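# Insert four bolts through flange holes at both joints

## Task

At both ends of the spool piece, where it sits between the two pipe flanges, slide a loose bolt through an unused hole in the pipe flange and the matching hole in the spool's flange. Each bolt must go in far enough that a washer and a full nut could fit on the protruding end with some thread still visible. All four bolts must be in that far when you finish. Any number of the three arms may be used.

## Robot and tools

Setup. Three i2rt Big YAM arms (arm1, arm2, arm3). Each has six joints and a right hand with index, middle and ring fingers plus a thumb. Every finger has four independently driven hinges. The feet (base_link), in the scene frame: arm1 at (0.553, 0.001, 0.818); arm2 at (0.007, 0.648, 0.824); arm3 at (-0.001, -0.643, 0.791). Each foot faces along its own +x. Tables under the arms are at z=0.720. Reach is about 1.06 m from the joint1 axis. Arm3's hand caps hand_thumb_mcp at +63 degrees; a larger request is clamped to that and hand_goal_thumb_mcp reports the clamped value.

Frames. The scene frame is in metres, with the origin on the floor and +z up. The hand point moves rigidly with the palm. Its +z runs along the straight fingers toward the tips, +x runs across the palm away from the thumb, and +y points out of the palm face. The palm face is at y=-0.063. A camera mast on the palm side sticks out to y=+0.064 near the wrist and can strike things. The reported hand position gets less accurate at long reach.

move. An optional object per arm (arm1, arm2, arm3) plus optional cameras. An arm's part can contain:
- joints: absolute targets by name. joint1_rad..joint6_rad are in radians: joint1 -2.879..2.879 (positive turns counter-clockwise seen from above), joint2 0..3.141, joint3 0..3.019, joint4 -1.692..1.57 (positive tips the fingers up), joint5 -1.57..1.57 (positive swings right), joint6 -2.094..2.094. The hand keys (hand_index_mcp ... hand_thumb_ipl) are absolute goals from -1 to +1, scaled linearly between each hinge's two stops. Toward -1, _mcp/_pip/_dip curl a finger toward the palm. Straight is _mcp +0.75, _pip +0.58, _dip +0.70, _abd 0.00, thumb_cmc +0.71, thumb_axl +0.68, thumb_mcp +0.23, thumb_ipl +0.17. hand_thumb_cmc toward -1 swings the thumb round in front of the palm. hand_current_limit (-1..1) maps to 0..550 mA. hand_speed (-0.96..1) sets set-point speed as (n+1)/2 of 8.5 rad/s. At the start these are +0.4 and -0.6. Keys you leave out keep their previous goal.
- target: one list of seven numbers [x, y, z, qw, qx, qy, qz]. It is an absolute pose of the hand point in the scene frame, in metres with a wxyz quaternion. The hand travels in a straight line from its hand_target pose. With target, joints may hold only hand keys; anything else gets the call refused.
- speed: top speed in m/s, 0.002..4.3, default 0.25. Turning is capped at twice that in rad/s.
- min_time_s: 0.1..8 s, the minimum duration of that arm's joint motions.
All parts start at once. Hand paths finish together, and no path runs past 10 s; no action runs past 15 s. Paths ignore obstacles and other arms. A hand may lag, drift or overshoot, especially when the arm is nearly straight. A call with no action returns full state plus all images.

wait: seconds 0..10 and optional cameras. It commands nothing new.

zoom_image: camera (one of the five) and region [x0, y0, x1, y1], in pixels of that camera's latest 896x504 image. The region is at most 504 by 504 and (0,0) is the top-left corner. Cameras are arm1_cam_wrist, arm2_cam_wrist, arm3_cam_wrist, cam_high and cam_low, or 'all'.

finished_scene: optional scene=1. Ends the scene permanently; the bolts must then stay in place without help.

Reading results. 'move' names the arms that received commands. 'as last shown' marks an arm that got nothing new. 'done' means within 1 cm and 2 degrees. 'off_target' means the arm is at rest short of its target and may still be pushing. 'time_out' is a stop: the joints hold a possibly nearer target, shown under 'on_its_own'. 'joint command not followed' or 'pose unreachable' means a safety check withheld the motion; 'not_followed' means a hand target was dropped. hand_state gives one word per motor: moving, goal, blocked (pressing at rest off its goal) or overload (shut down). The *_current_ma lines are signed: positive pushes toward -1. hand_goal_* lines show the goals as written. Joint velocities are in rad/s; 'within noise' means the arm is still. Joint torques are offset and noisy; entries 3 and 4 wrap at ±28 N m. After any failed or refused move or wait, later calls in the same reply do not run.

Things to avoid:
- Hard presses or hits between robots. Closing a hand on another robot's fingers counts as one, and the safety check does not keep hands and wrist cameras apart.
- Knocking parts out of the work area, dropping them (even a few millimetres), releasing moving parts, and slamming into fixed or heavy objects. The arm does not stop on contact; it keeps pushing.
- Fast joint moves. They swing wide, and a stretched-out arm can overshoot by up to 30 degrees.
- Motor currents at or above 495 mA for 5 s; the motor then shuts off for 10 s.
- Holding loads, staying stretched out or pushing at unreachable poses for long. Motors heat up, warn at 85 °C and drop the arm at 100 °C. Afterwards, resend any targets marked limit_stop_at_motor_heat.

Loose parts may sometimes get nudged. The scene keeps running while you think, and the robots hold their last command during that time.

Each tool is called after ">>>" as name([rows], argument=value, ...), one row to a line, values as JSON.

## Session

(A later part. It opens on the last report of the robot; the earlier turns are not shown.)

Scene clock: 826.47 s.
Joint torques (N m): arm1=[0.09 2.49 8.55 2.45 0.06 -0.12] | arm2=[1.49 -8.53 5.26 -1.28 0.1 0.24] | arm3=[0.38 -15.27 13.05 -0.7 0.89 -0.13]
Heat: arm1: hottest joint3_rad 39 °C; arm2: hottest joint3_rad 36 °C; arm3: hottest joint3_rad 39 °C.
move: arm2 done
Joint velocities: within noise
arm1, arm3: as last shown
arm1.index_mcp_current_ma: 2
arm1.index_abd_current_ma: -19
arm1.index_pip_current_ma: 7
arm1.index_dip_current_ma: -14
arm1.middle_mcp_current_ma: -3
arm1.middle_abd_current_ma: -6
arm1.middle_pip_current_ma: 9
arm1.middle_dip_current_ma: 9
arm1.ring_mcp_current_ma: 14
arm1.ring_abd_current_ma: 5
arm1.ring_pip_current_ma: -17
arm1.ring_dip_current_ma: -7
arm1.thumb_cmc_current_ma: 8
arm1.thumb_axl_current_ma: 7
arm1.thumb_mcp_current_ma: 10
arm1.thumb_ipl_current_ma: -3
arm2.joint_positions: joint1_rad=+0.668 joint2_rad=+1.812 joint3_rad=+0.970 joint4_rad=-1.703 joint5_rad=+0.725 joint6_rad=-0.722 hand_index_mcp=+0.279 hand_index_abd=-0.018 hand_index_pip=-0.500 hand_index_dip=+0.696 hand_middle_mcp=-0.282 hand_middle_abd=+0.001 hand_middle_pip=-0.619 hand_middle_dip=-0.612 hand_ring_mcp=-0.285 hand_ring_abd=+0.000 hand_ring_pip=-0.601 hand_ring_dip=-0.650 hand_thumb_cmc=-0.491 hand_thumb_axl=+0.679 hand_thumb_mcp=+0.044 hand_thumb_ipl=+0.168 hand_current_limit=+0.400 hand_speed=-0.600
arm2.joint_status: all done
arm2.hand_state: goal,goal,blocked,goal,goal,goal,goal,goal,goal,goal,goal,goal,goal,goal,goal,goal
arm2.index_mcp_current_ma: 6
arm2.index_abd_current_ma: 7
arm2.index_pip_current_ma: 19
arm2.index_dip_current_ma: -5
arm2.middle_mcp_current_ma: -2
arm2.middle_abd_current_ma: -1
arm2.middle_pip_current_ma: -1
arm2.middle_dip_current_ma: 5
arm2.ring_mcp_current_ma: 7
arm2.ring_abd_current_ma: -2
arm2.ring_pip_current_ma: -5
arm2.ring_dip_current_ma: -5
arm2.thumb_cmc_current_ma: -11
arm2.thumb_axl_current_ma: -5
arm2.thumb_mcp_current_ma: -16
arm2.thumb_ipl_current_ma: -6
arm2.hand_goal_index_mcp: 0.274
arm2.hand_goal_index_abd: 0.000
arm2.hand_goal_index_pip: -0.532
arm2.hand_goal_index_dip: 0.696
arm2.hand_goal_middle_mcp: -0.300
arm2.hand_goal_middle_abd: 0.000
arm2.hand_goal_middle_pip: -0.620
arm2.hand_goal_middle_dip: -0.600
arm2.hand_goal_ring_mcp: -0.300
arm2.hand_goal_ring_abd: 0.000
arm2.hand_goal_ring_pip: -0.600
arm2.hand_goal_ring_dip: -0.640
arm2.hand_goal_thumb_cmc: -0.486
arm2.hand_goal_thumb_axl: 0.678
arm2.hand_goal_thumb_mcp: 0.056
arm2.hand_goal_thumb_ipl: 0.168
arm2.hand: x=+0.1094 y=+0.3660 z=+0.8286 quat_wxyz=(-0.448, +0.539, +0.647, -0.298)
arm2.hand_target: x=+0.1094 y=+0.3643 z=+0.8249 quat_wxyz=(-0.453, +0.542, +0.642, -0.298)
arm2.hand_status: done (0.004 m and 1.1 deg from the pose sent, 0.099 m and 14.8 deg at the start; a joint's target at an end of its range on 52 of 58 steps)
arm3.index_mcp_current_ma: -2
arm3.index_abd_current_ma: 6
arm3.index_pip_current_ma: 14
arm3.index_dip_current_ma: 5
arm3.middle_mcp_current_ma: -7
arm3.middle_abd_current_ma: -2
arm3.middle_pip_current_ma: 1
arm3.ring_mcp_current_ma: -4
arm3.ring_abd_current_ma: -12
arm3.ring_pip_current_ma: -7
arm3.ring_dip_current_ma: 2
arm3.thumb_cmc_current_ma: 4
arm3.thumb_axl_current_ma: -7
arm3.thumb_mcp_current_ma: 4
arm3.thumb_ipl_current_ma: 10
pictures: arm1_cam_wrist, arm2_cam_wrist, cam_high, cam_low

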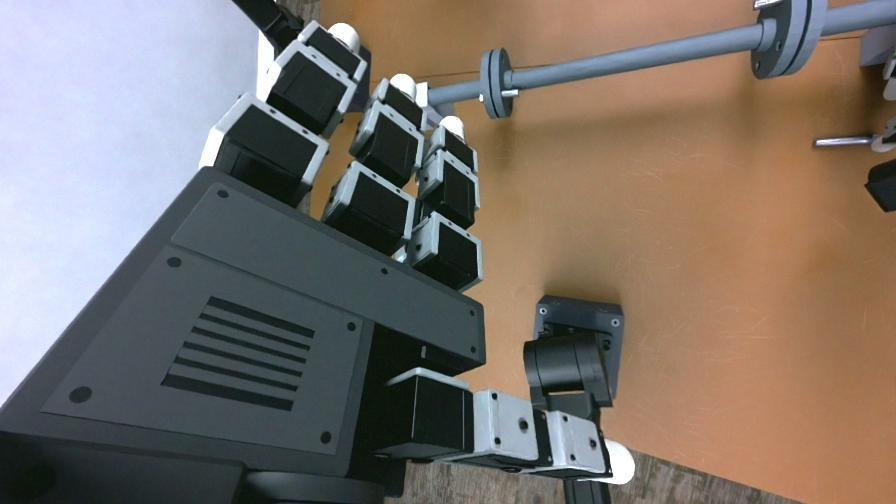

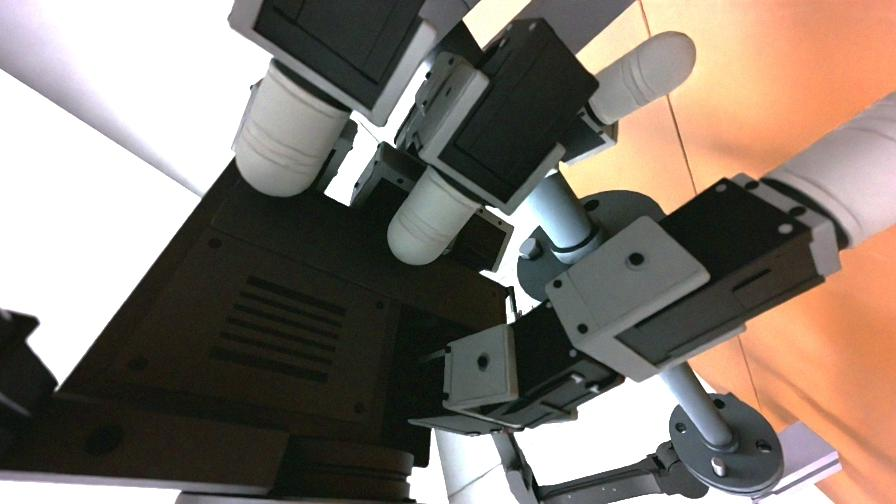

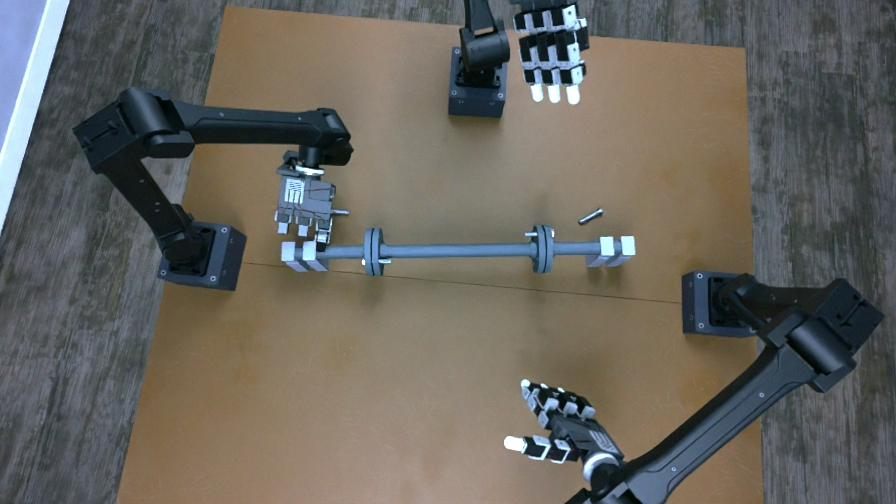

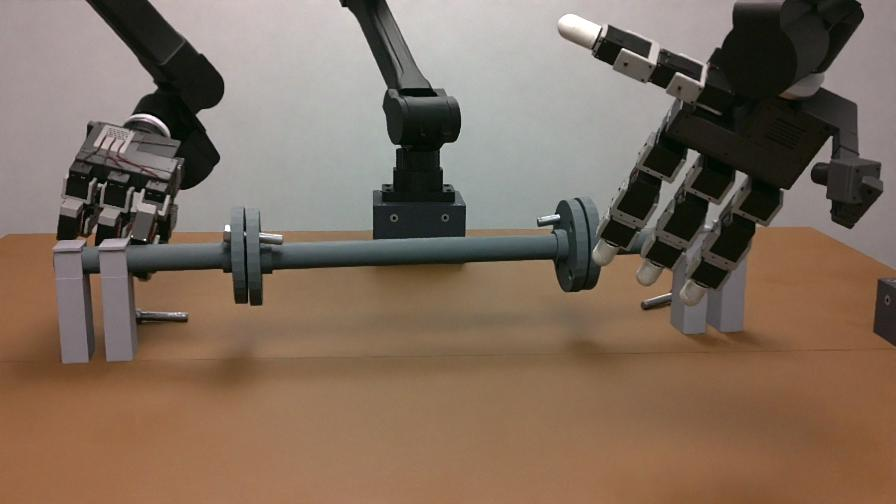

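>>> move(arm1={"joints": {"joint1_rad": -0.15}, "min_time_s": 2}, arm2={"target": [0.1095, 0.3643, 0.785, 0.4546, -0.5413, -0.6407, 0.2986], "speed": 0.06}, cameras=["arm2_cam_wrist", "cam_high", "cam_low", "arm1_cam_wrist"])

>>> zoom_image(camera="cam_high", region=[260, 160, 400, 290])

>>> zoom_image(camera="cam_low", region=[40, 200, 240, 380])

Scene clock: 844.27 s.
Joint torques (N m): arm1=[-0.38 2.55 8.51 2.45 0.08 -0.12] | arm2=[-0.73 -6.12 3.85 1.22 0.58 -0.08] | arm3=[0.38 -15.33 13.07 -0.72 0.89 -0.12]
Heat: arm1: hottest joint3_rad 39 °C; arm2: hottest joint3_rad 35 °C; arm3: hottest joint3_rad 40 °C.
move: arm1 done; arm2 off_target
Joint velocities: within noise
arm1.joint_positions: joint1_rad=-0.143 joint2_rad=+0.611 joint3_rad=+1.333 joint4_rad=-1.370 joint5_rad=-0.068 joint6_rad=+1.161 hand_index_mcp=+0.753 hand_index_abd=+0.000 hand_index_pip=+0.577 hand_index_dip=+0.696 hand_middle_mcp=+0.753 hand_middle_abd=+0.000 hand_middle_pip=+0.577 hand_middle_dip=+0.696 hand_ring_mcp=+0.754 hand_ring_abd=+0.000 hand_ring_pip=+0.577 hand_ring_dip=+0.696 hand_thumb_cmc=+0.714 hand_thumb_axl=+0.677 hand_thumb_mcp=+0.225 hand_thumb_ipl=+0.168 hand_current_limit=+0.400 hand_speed=-0.600
arm1.joint_status: all done
arm1.hand_state: goal,goal,goal,goal,goal,goal,goal,goal,goal,goal,goal,goal,goal,goal,goal,goal
arm1.index_mcp_current_ma: -6
arm1.index_abd_current_ma: 4
arm1.index_pip_current_ma: 2
arm1.index_dip_current_ma: -3
arm1.middle_mcp_current_ma: 11
arm1.middle_abd_current_ma: -12
arm1.middle_pip_current_ma: -2
arm1.middle_dip_current_ma: -9
arm1.ring_mcp_current_ma: 12
arm1.ring_abd_current_ma: 4
arm1.ring_pip_current_ma: 14
arm1.ring_dip_current_ma: -9
arm1.thumb_cmc_current_ma: -7
arm1.thumb_axl_current_ma: 8
arm1.thumb_mcp_current_ma: -2
arm1.thumb_ipl_current_ma: 0
arm1.hand_goal_index_mcp: 0.754
arm1.hand_goal_index_abd: 0.000
arm1.hand_goal_index_pip: 0.576
arm1.hand_goal_index_dip: 0.696
arm1.hand_goal_middle_mcp: 0.754
arm1.hand_goal_middle_abd: 0.000
arm1.hand_goal_middle_pip: 0.576
arm1.hand_goal_middle_dip: 0.696
arm1.hand_goal_ring_mcp: 0.754
arm1.hand_goal_ring_abd: 0.000
arm1.hand_goal_ring_pip: 0.576
arm1.hand_goal_ring_dip: 0.696
arm1.hand_goal_thumb_cmc: 0.714
arm1.hand_goal_thumb_axl: 0.678
arm1.hand_goal_thumb_mcp: 0.226
arm1.hand_goal_thumb_ipl: 0.168
arm1.hand: x=+0.3141 y=+0.0975 z=+1.3322 quat_wxyz=(+0.435, +0.150, -0.883, -0.092)
arm1.hand_target: x=+0.3163 y=+0.0987 z=+1.3429 quat_wxyz=(+0.445, +0.147, -0.878, -0.096)
arm1.hand_status: not commanded
arm2.joint_positions: joint1_rad=+0.700 joint2_rad=+1.861 joint3_rad=+0.970 joint4_rad=-1.669 joint5_rad=+0.711 joint6_rad=-0.690 hand_index_mcp=+0.506 hand_index_abd=+0.020 hand_index_pip=-0.508 hand_index_dip=+0.696 hand_middle_mcp=-0.282 hand_middle_abd=+0.001 hand_middle_pip=-0.619 hand_middle_dip=-0.612 hand_ring_mcp=-0.285 hand_ring_abd=+0.000 hand_ring_pip=-0.601 hand_ring_dip=-0.650 hand_thumb_cmc=-0.491 hand_thumb_axl=+0.679 hand_thumb_mcp=+0.044 hand_thumb_ipl=+0.168 hand_current_limit=+0.400 hand_speed=-0.600
arm2.joint_status: not commanded
arm2.hand_state: blocked,blocked,blocked,goal,goal,goal,goal,goal,goal,goal,goal,goal,goal,goal,goal,goal
arm2.index_mcp_current_ma: 180
arm2.index_abd_current_ma: 11
arm2.index_pip_current_ma: 9
arm2.index_dip_current_ma: -3
arm2.middle_mcp_current_ma: 6
arm2.middle_abd_current_ma: 5
arm2.middle_pip_current_ma: 0
arm2.middle_dip_current_ma: 0
arm2.ring_mcp_current_ma: 7
arm2.ring_abd_current_ma: -2
arm2.ring_pip_current_ma: -9
arm2.ring_dip_current_ma: -1
arm2.thumb_cmc_current_ma: -7
arm2.thumb_axl_current_ma: -2
arm2.thumb_mcp_current_ma: -14
arm2.thumb_ipl_current_ma: -5
arm2.hand_goal_index_mcp: 0.274
arm2.hand_goal_index_abd: 0.000
arm2.hand_goal_index_pip: -0.532
arm2.hand_goal_index_dip: 0.696
arm2.hand_goal_middle_mcp: -0.300
arm2.hand_goal_middle_abd: 0.000
arm2.hand_goal_middle_pip: -0.620
arm2.hand_goal_middle_dip: -0.600
arm2.hand_goal_ring_mcp: -0.300
arm2.hand_goal_ring_abd: 0.000
arm2.hand_goal_ring_pip: -0.600
arm2.hand_goal_ring_dip: -0.640
arm2.hand_goal_thumb_cmc: -0.486
arm2.hand_goal_thumb_axl: 0.678
arm2.hand_goal_thumb_mcp: 0.056
arm2.hand_goal_thumb_ipl: 0.168
arm2.hand: x=+0.1192 y=+0.3688 z=+0.8098 quat_wxyz=(-0.446, +0.539, +0.646, -0.306)
arm2.hand_target: x=+0.1095 y=+0.3657 z=+0.7870 quat_wxyz=(-0.455, +0.542, +0.641, -0.299)
arm2.hand_status: off_target (0.027 m and 1.4 deg from the pose sent, 0.044 m and 1.1 deg at the start)
arm3: as last shown
arm3.index_mcp_current_ma: -1
arm3.index_abd_current_ma: 7
arm3.index_pip_current_ma: 8
arm3.index_dip_current_ma: 9
arm3.middle_mcp_current_ma: -10
arm3.middle_abd_current_ma: 2
arm3.middle_pip_current_ma: 3
arm3.middle_dip_current_ma: 2
arm3.ring_abd_current_ma: -13
arm3.ring_pip_current_ma: -6
arm3.ring_dip_current_ma: 0
arm3.thumb_cmc_current_ma: 6
arm3.thumb_axl_current_ma: 0
arm3.thumb_ipl_current_ma: 8
pictures: arm1_cam_wrist, arm2_cam_wrist, cam_high, cam_low

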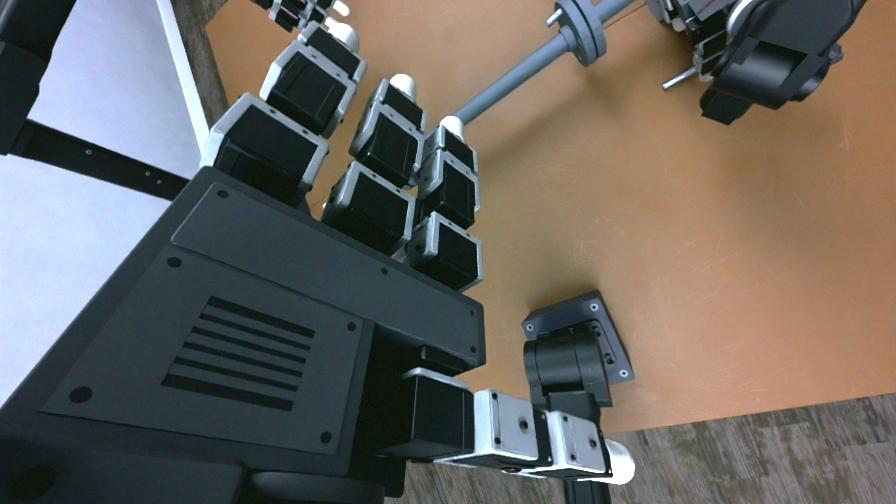

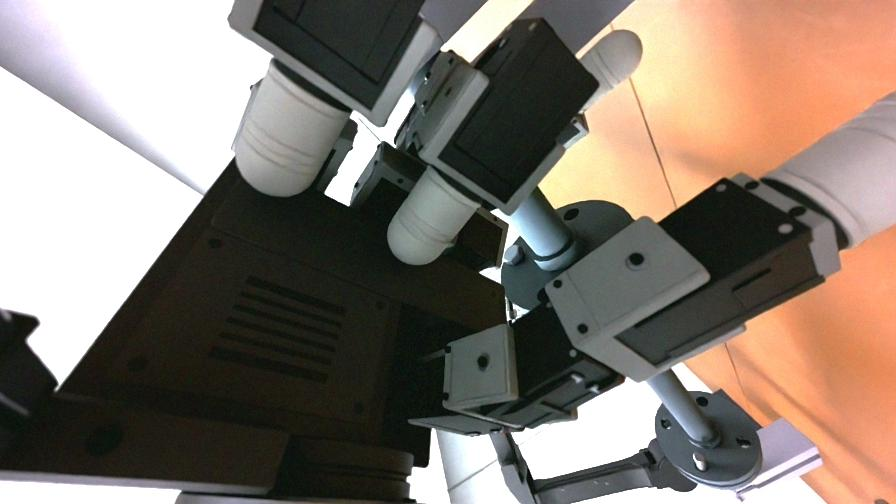

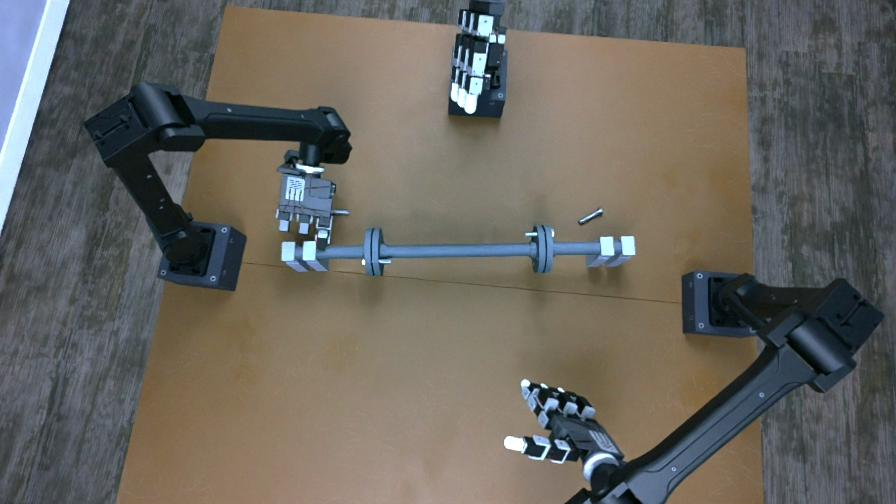

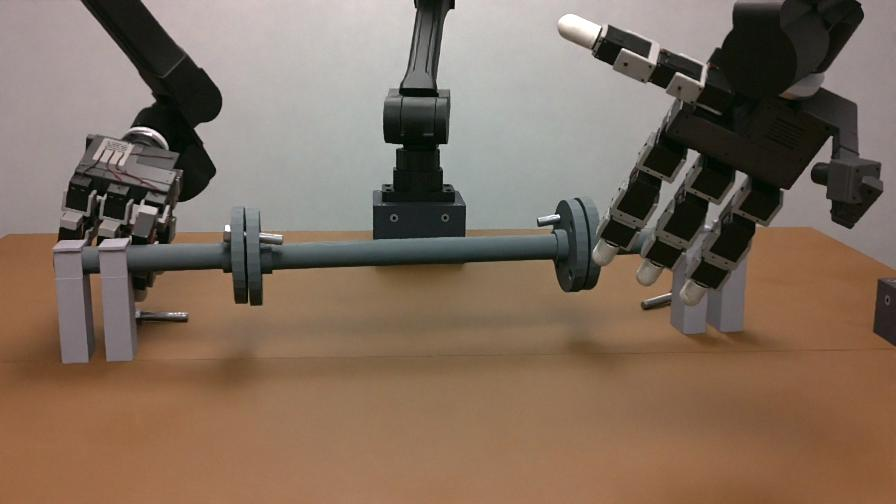

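Scaled by 3.600.

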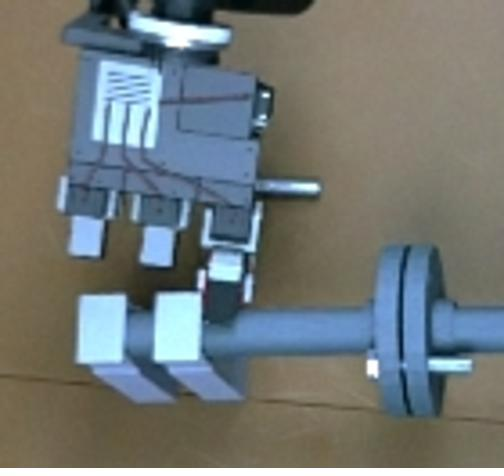

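Scaled by 2.520.

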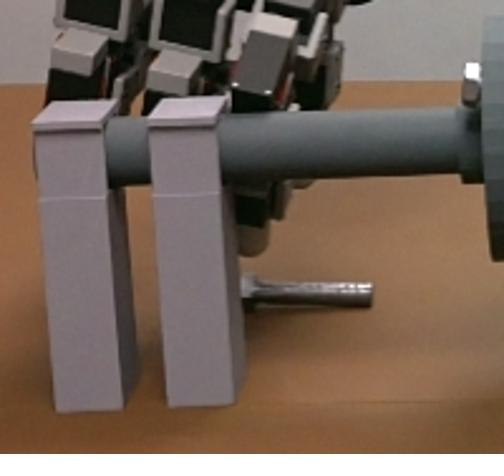

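>>> move(arm2={"target": [0.1095, 0.3603, 0.86, 0.4546, -0.5413, -0.6407, 0.2986], "speed": 0.1, "joints": {"hand_index_mcp": -0.247, "hand_index_pip": 0.942, "hand_index_dip": -0.667, "hand_thumb_mcp": 0.022}}, cameras=["arm2_cam_wrist", "cam_high", "cam_low", "arm1_cam_wrist"])

>>> zoom_image(camera="cam_high", region=[260, 160, 400, 290])

>>> zoom_image(camera="arm1_cam_wrist", region=[500, 0, 896, 160])

Scene clock: 915.97 s.
Joint torques (N m): arm1=[-0.32 2.55 8.54 2.45 0.08 -0.12] | arm2=[1.14 -9.52 5.18 -0.75 0.34 -0.16] | arm3=[0.38 -15.27 13.05 -0.7 0.89 -0.13]
Heat: arm1: hottest joint3_rad 39 °C; arm2: hottest joint3_rad 31 °C; arm3: hottest joint3_rad 40 °C.
move: arm2 off_target
Joint velocities: within noise
arm1, arm3: as last shown
arm1.index_mcp_current_ma: 7
arm1.index_abd_current_ma: 1
arm1.index_pip_current_ma: 3
arm1.index_dip_current_ma: 0
arm1.middle_mcp_current_ma: 4
arm1.middle_abd_current_ma: -4
arm1.middle_pip_current_ma: -1
arm1.middle_dip_current_ma: -4
arm1.ring_mcp_current_ma: 17
arm1.ring_abd_current_ma: 6
arm1.ring_pip_current_ma: 3
arm1.ring_dip_current_ma: -6
arm1.thumb_cmc_current_ma: -16
arm1.thumb_axl_current_ma: 28
arm1.thumb_mcp_current_ma: 12
arm1.thumb_ipl_current_ma: 7
arm2.joint_positions: joint1_rad=+0.654 joint2_rad=+1.705 joint3_rad=+0.970 joint4_rad=-1.711 joint5_rad=+0.737 joint6_rad=-0.778 hand_index_mcp=-0.239 hand_index_abd=+0.020 hand_index_pip=+0.928 hand_index_dip=-0.655 hand_middle_mcp=-0.282 hand_middle_abd=+0.001 hand_middle_pip=-0.619 hand_middle_dip=-0.612 hand_ring_mcp=-0.285 hand_ring_abd=+0.000 hand_ring_pip=-0.601 hand_ring_dip=-0.650 hand_thumb_cmc=-0.491 hand_thumb_axl=+0.679 hand_thumb_mcp=+0.027 hand_thumb_ipl=+0.168 hand_current_limit=+0.400 hand_speed=-0.600
arm2.joint_status: all done
arm2.hand_state: goal,goal,goal,goal,goal,goal,goal,goal,goal,goal,goal,goal,goal,goal,goal,goal
arm2.index_mcp_current_ma: 8
arm2.index_abd_current_ma: 12
arm2.index_pip_current_ma: -2
arm2.index_dip_current_ma: -6
arm2.middle_mcp_current_ma: -4
arm2.middle_abd_current_ma: 4
arm2.middle_pip_current_ma: 3
arm2.middle_dip_current_ma: -1
arm2.ring_mcp_current_ma: 7
arm2.ring_abd_current_ma: -9
arm2.ring_pip_current_ma: -3
arm2.ring_dip_current_ma: -4
arm2.thumb_cmc_current_ma: -9
arm2.thumb_axl_current_ma: 1
arm2.thumb_mcp_current_ma: -2
arm2.thumb_ipl_current_ma: -3
arm2.hand_goal_index_mcp: -0.246
arm2.hand_goal_index_abd: 0.000
arm2.hand_goal_index_pip: 0.942
arm2.hand_goal_index_dip: -0.666
arm2.hand_goal_middle_mcp: -0.300
arm2.hand_goal_middle_abd: 0.000
arm2.hand_goal_middle_pip: -0.620
arm2.hand_goal_middle_dip: -0.600
arm2.hand_goal_ring_mcp: -0.300
arm2.hand_goal_ring_abd: 0.000
arm2.hand_goal_ring_pip: -0.600
arm2.hand_goal_ring_dip: -0.640
arm2.hand_goal_thumb_cmc: -0.486
arm2.hand_goal_thumb_axl: 0.678
arm2.hand_goal_thumb_mcp: 0.022
arm2.hand_goal_thumb_ipl: 0.168
arm2.hand: x=+0.1110 y=+0.3596 z=+0.8592 quat_wxyz=(-0.417, +0.548, +0.660, -0.299)
arm2.hand_target: x=+0.1090 y=+0.3602 z=+0.8593 quat_wxyz=(-0.419, +0.546, +0.663, -0.295)
arm2.hand_status: off_target (0.002 m and 4.9 deg from the pose sent, 0.052 m and 1.4 deg at the start; a joint's target at an end of its range on 34 of 45 steps)
arm3.index_mcp_current_ma: -5
arm3.index_abd_current_ma: 4
arm3.index_pip_current_ma: 11
arm3.index_dip_current_ma: 11
arm3.middle_mcp_current_ma: -11
arm3.middle_abd_current_ma: 0
arm3.middle_pip_current_ma: 6
arm3.middle_dip_current_ma: 5
arm3.ring_mcp_current_ma: -1
arm3.ring_abd_current_ma: -12
arm3.ring_pip_current_ma: -5
arm3.ring_dip_current_ma: 6
arm3.thumb_cmc_current_ma: 0
arm3.thumb_axl_current_ma: -2
arm3.thumb_mcp_current_ma: 3
arm3.thumb_ipl_current_ma: 10
pictures: arm1_cam_wrist, arm2_cam_wrist, cam_high, cam_low

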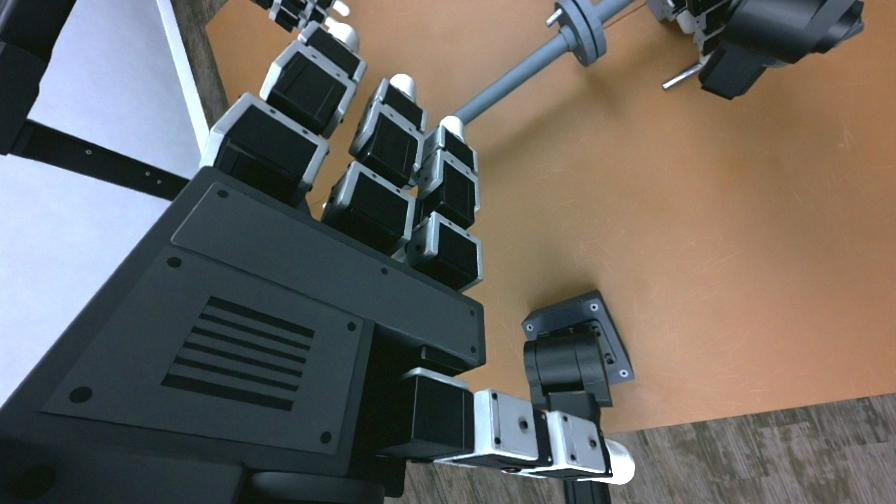

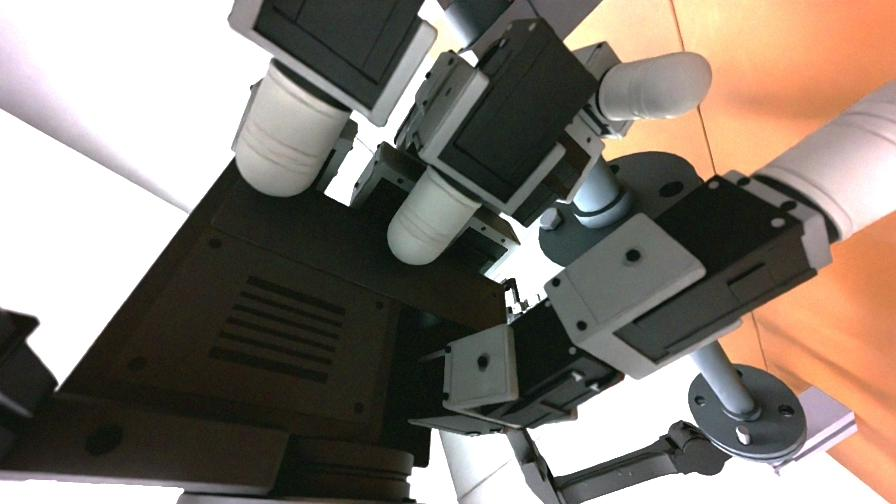

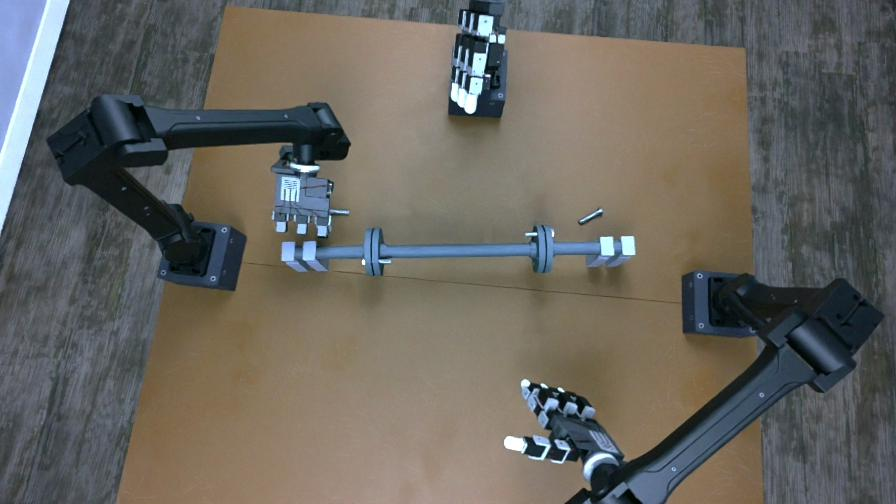

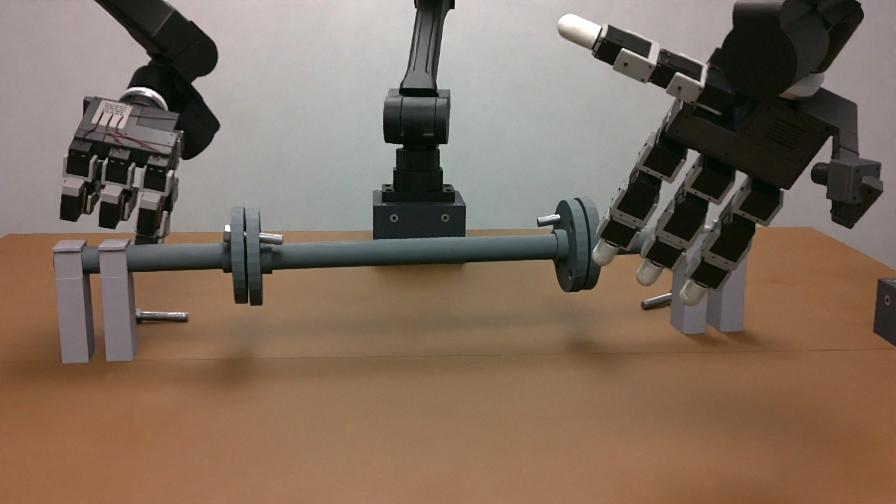

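Scaled by 3.600.

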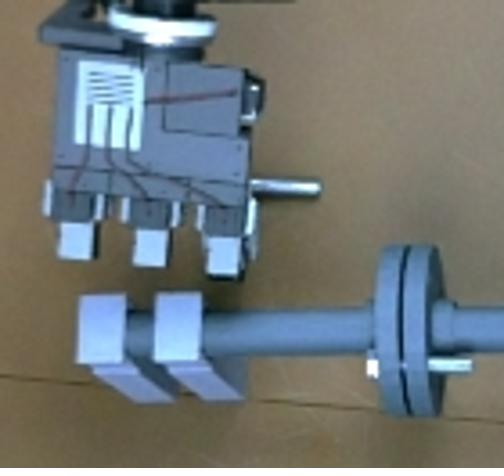

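Scaled by 1.273.

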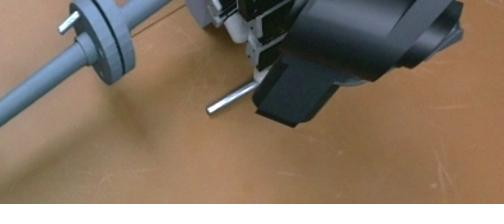

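>>> move(arm2={"target": [0.1095, 0.3603, 0.785, 0.4546, -0.5413, -0.6407, 0.2986], "speed": 0.08}, cameras=["arm2_cam_wrist", "cam_high", "cam_low", "arm1_cam_wrist"])

>>> zoom_image(camera="cam_high", region=[260, 160, 400, 290])

>>> zoom_image(camera="cam_low", region=[40, 200, 240, 380])

Scene clock: 922.90 s.
Joint torques (N m): arm1=[-0.32 2.55 8.51 2.47 0.08 -0.12] | arm2=[2.2 -9.93 4.72 -0.8 0.14 0.22] | arm3=[0.38 -15.33 13.04 -0.7 0.89 -0.13]
Heat: arm1: hottest joint3_rad 39 °C; arm2: hottest joint2_rad 31 °C; arm3: hottest joint3_rad 40 °C.
move: arm2 done
Joint velocities: within noise
arm1, arm3: as last shown
arm1.index_mcp_current_ma: -10
arm1.index_abd_current_ma: -16
arm1.index_pip_current_ma: 6
arm1.index_dip_current_ma: 5
arm1.middle_mcp_current_ma: 7
arm1.middle_abd_current_ma: -19
arm1.middle_pip_current_ma: -5
arm1.middle_dip_current_ma: 5
arm1.ring_mcp_current_ma: 18
arm1.ring_abd_current_ma: 9
arm1.ring_pip_current_ma: -2
arm1.ring_dip_current_ma: -12
arm1.thumb_cmc_current_ma: -7
arm1.thumb_axl_current_ma: 20
arm1.thumb_mcp_current_ma: 14
arm1.thumb_ipl_current_ma: 4
arm2.joint_positions: joint1_rad=+0.654 joint2_rad=+1.921 joint3_rad=+0.967 joint4_rad=-1.621 joint5_rad=+0.727 joint6_rad=-0.724 hand_index_mcp=-0.246 hand_index_abd=+0.020 hand_index_pip=+0.928 hand_index_dip=-0.655 hand_middle_mcp=-0.282 hand_middle_abd=+0.001 hand_middle_pip=-0.619 hand_middle_dip=-0.612 hand_ring_mcp=-0.285 hand_ring_abd=+0.000 hand_ring_pip=-0.601 hand_ring_dip=-0.650 hand_thumb_cmc=-0.491 hand_thumb_axl=+0.679 hand_thumb_mcp=+0.027 hand_thumb_ipl=+0.168 hand_current_limit=+0.400 hand_speed=-0.600
arm2.joint_status: not commanded
arm2.hand_state: goal,goal,goal,goal,goal,goal,goal,goal,goal,goal,goal,goal,goal,goal,goal,goal
arm2.index_mcp_current_ma: 5
arm2.index_abd_current_ma: 8
arm2.index_pip_current_ma: -6
arm2.index_dip_current_ma: -4
arm2.middle_mcp_current_ma: 2
arm2.middle_abd_current_ma: 3
arm2.middle_pip_current_ma: 2
arm2.middle_dip_current_ma: -2
arm2.ring_mcp_current_ma: 9
arm2.ring_abd_current_ma: -7
arm2.ring_pip_current_ma: -2
arm2.ring_dip_current_ma: -5
arm2.thumb_cmc_current_ma: -11
arm2.thumb_axl_current_ma: -2
arm2.thumb_mcp_current_ma: -4
arm2.thumb_ipl_current_ma: -8
arm2.hand_goal_index_mcp: -0.246
arm2.hand_goal_index_abd: 0.000
arm2.hand_goal_index_pip: 0.942
arm2.hand_goal_index_dip: -0.666
arm2.hand_goal_middle_mcp: -0.300
arm2.hand_goal_middle_abd: 0.000
arm2.hand_goal_middle_pip: -0.620
arm2.hand_goal_middle_dip: -0.600
arm2.hand_goal_ring_mcp: -0.300
arm2.hand_goal_ring_abd: 0.000
arm2.hand_goal_ring_pip: -0.600
arm2.hand_goal_ring_dip: -0.640
arm2.hand_goal_thumb_cmc: -0.486
arm2.hand_goal_thumb_axl: 0.678
arm2.hand_goal_thumb_mcp: 0.022
arm2.hand_goal_thumb_ipl: 0.168
arm2.hand: x=+0.1039 y=+0.3660 z=+0.7874 quat_wxyz=(-0.463, +0.534, +0.644, -0.292)
arm2.hand_target: x=+0.1094 y=+0.3605 z=+0.7851 quat_wxyz=(-0.455, +0.541, +0.641, -0.298)
arm2.hand_status: done (0.008 m and 1.5 deg from the pose sent, 0.074 m and 4.9 deg at the start)
arm3.index_mcp_current_ma: 1
arm3.index_abd_current_ma: 1
arm3.index_pip_current_ma: 13
arm3.index_dip_current_ma: 5
arm3.middle_mcp_current_ma: -9
arm3.middle_abd_current_ma: -3
arm3.middle_pip_current_ma: 3
arm3.middle_dip_current_ma: 2
arm3.ring_mcp_current_ma: -5
arm3.ring_pip_current_ma: -2
arm3.ring_dip_current_ma: -1
arm3.thumb_cmc_current_ma: 8
arm3.thumb_mcp_current_ma: 0
arm3.thumb_ipl_current_ma: 3
pictures: arm1_cam_wrist, arm2_cam_wrist, cam_high, cam_low

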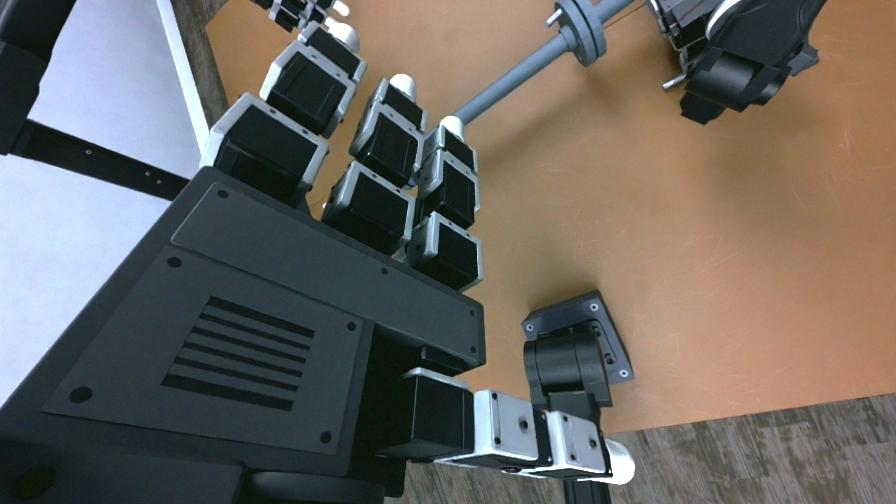

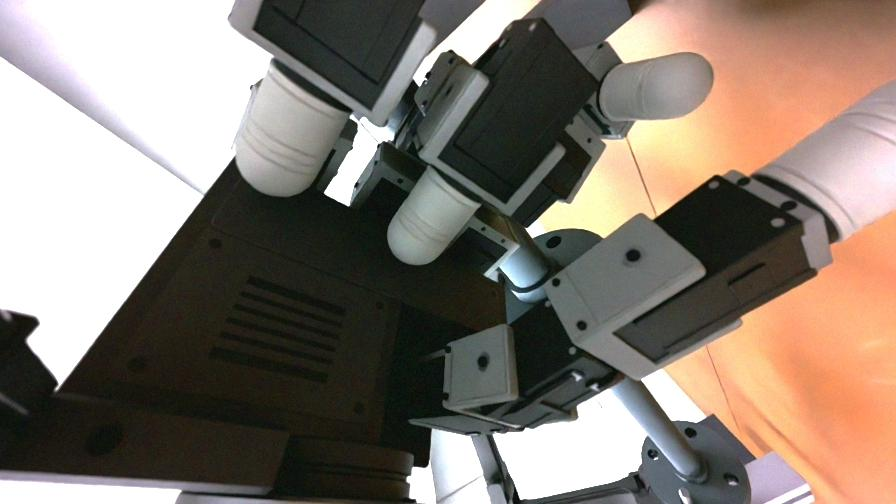

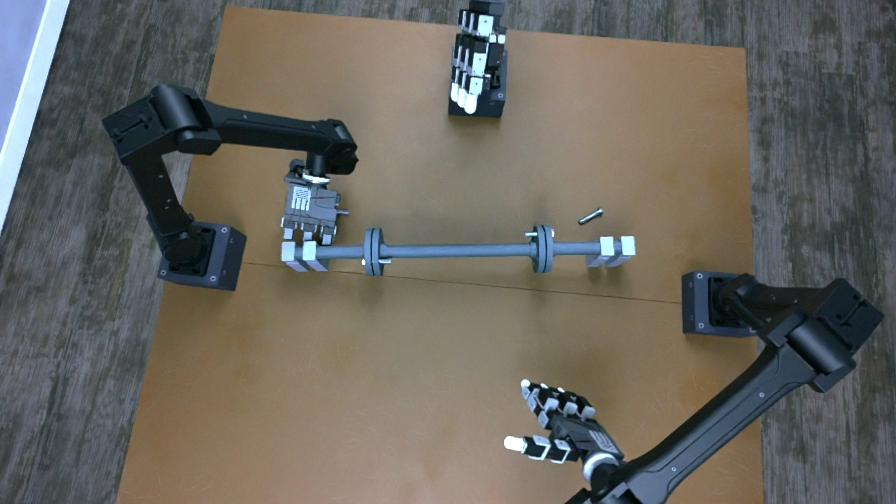

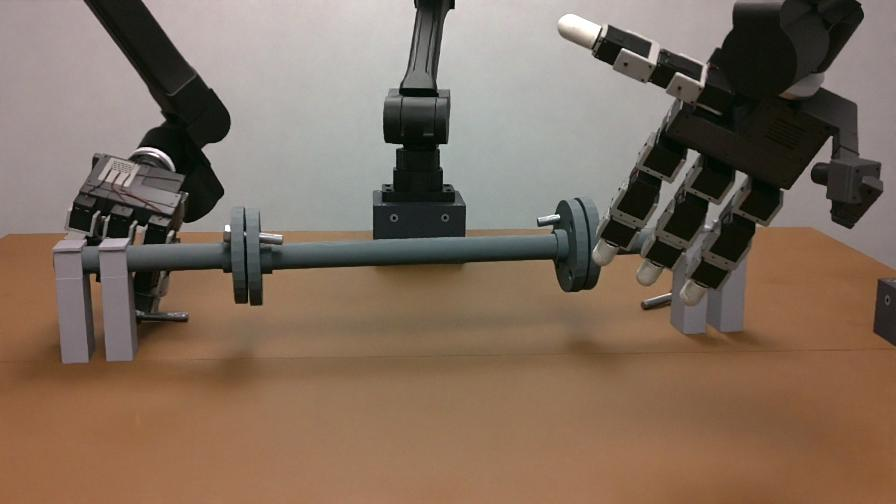

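Scaled by 3.600.

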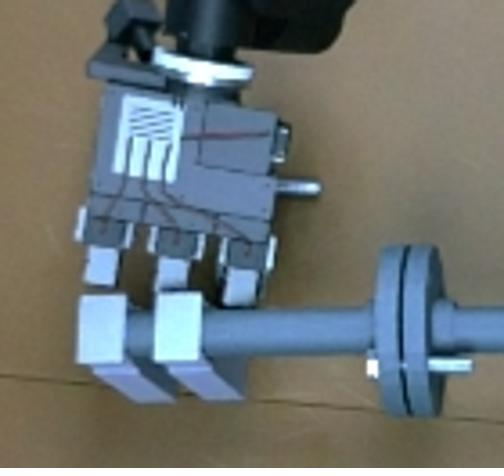

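Scaled by 2.520.

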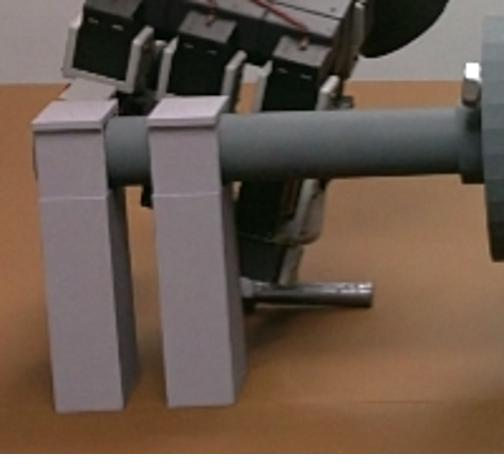

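>>> move(arm2={"target": [0.1165, 0.3533, 0.765, 0.4546, -0.5413, -0.6407, 0.2986], "speed": 0.06}, cameras=["arm2_cam_wrist", "cam_high", "cam_low"])

>>> zoom_image(camera="cam_low", region=[90, 240, 210, 340])

>>> zoom_image(camera="cam_high", region=[280, 190, 380, 270])

Scene clock: 933.37 s.
Joint torques (N m): arm1=[-0.38 2.61 8.51 2.48 0.08 -0.12] | arm2=[2.2 -9.99 5.12 -0.8 0.12 0.22] | arm3=[0.38 -15.33 13.05 -0.73 0.89 -0.13]
Heat: arm1: hottest joint3_rad 39 °C; arm2: hottest joint2_rad 31 °C; arm3: hottest joint3_rad 40 °C.
move: arm2 off_target
Joint velocities: within noise
arm1, arm3: as last shown
arm1.index_mcp_current_ma: -9
arm1.index_abd_current_ma: -14
arm1.index_pip_current_ma: 7
arm1.index_dip_current_ma: 3
arm1.middle_mcp_current_ma: 5
arm1.middle_abd_current_ma: -5
arm1.middle_pip_current_ma: -17
arm1.middle_dip_current_ma: -9
arm1.ring_mcp_current_ma: 15
arm1.ring_abd_current_ma: -4
arm1.ring_pip_current_ma: 15
arm1.ring_dip_current_ma: -1
arm1.thumb_cmc_current_ma: -4
arm1.thumb_axl_current_ma: 9
arm1.thumb_mcp_current_ma: 5
arm1.thumb_ipl_current_ma: 0
arm2.joint_positions: joint1_rad=+0.658 joint2_rad=+1.978 joint3_rad=+0.988 joint4_rad=-1.590 joint5_rad=+0.724 joint6_rad=-0.720 hand_index_mcp=-0.246 hand_index_abd=+0.020 hand_index_pip=+0.928 hand_index_dip=-0.655 hand_middle_mcp=-0.282 hand_middle_abd=+0.001 hand_middle_pip=-0.619 hand_middle_dip=-0.612 hand_ring_mcp=-0.285 hand_ring_abd=+0.000 hand_ring_pip=-0.601 hand_ring_dip=-0.650 hand_thumb_cmc=-0.491 hand_thumb_axl=+0.679 hand_thumb_mcp=+0.027 hand_thumb_ipl=+0.168 hand_current_limit=+0.400 hand_speed=-0.600
arm2.joint_status: not commanded
arm2.hand_state: goal,goal,goal,goal,goal,goal,goal,goal,goal,goal,goal,goal,goal,goal,goal,goal
arm2.index_mcp_current_ma: 3
arm2.index_abd_current_ma: 14
arm2.index_pip_current_ma: 0
arm2.index_dip_current_ma: 0
arm2.middle_mcp_current_ma: 0
arm2.middle_abd_current_ma: 4
arm2.middle_pip_current_ma: 3
arm2.middle_dip_current_ma: 8
arm2.ring_mcp_current_ma: 9
arm2.ring_abd_current_ma: -2
arm2.ring_pip_current_ma: -9
arm2.ring_dip_current_ma: -4
arm2.thumb_cmc_current_ma: -10
arm2.thumb_axl_current_ma: -3
arm2.thumb_mcp_current_ma: -10
arm2.thumb_ipl_current_ma: -6
arm2.hand_goal_index_mcp: -0.246
arm2.hand_goal_index_abd: 0.000
arm2.hand_goal_index_pip: 0.942
arm2.hand_goal_index_dip: -0.666
arm2.hand_goal_middle_mcp: -0.300
arm2.hand_goal_middle_abd: 0.000
arm2.hand_goal_middle_pip: -0.620
arm2.hand_goal_middle_dip: -0.600
arm2.hand_goal_ring_mcp: -0.300
arm2.hand_goal_ring_abd: 0.000
arm2.hand_goal_ring_pip: -0.600
arm2.hand_goal_ring_dip: -0.640
arm2.hand_goal_thumb_cmc: -0.486
arm2.hand_goal_thumb_axl: 0.678
arm2.hand_goal_thumb_mcp: 0.022
arm2.hand_goal_thumb_ipl: 0.168
arm2.hand: x=+0.1090 y=+0.3612 z=+0.7686 quat_wxyz=(-0.464, +0.534, +0.644, -0.292)
arm2.hand_target: x=+0.1165 y=+0.3534 z=+0.7652 quat_wxyz=(-0.455, +0.541, +0.641, -0.299)
arm2.hand_status: off_target (0.011 m and 1.6 deg from the pose sent, 0.029 m and 1.5 deg at the start)
arm3.index_mcp_current_ma: -4
arm3.index_abd_current_ma: 2
arm3.index_dip_current_ma: 9
arm3.middle_mcp_current_ma: -10
arm3.middle_abd_current_ma: 2
arm3.middle_dip_current_ma: 0
arm3.ring_mcp_current_ma: -7
arm3.ring_abd_current_ma: -9
arm3.ring_pip_current_ma: -6
arm3.thumb_cmc_current_ma: 0
arm3.thumb_axl_current_ma: -1
arm3.thumb_mcp_current_ma: 2
arm3.thumb_ipl_current_ma: 6

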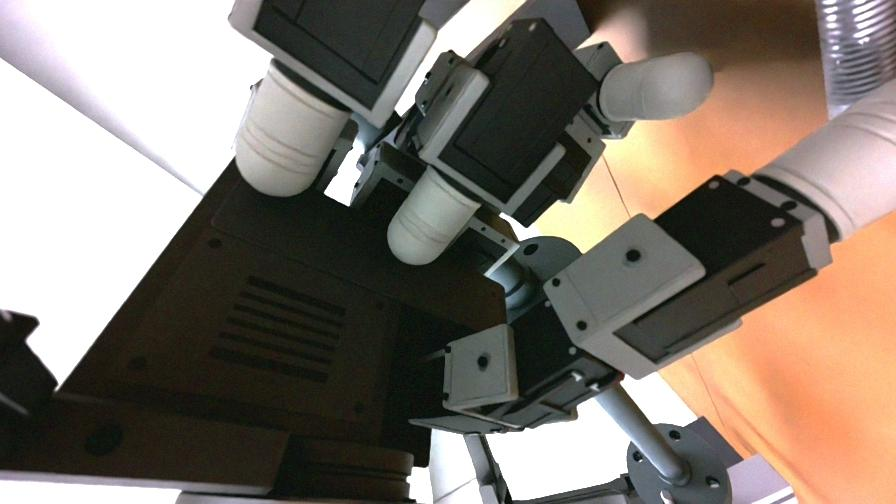

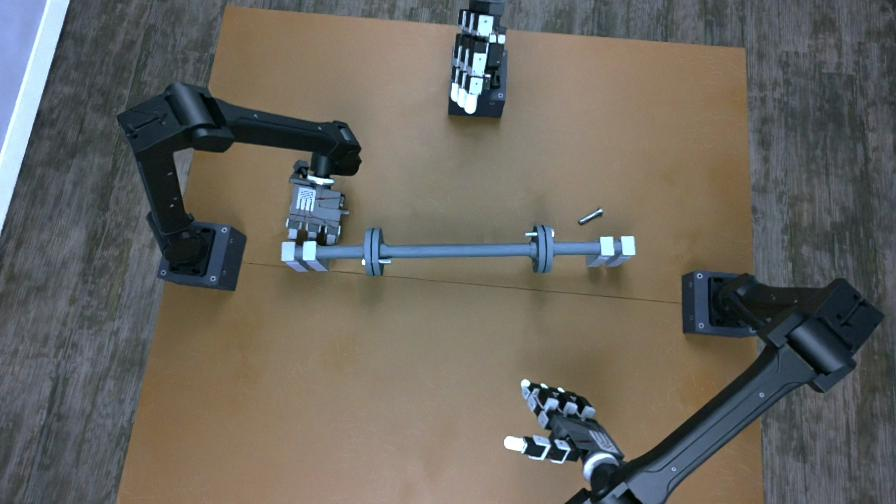

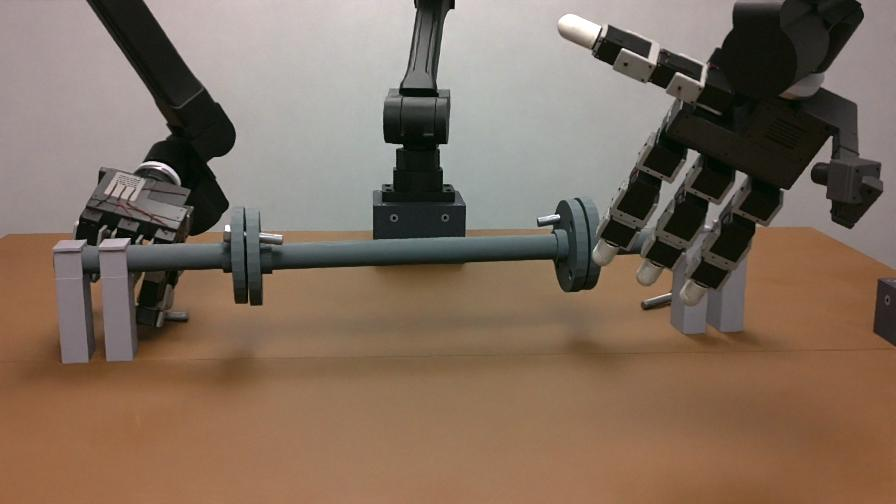

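Scaled by 4.200.

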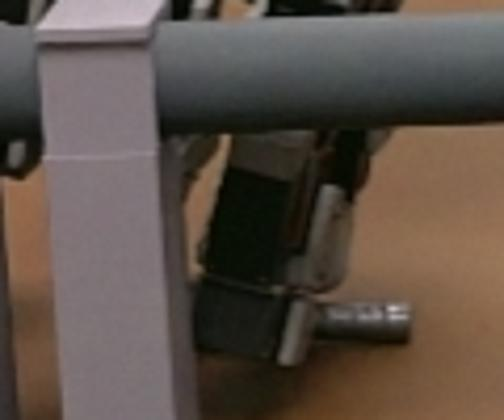

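Scaled by 5.040.

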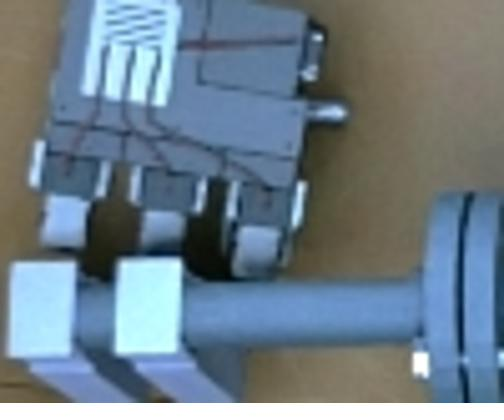

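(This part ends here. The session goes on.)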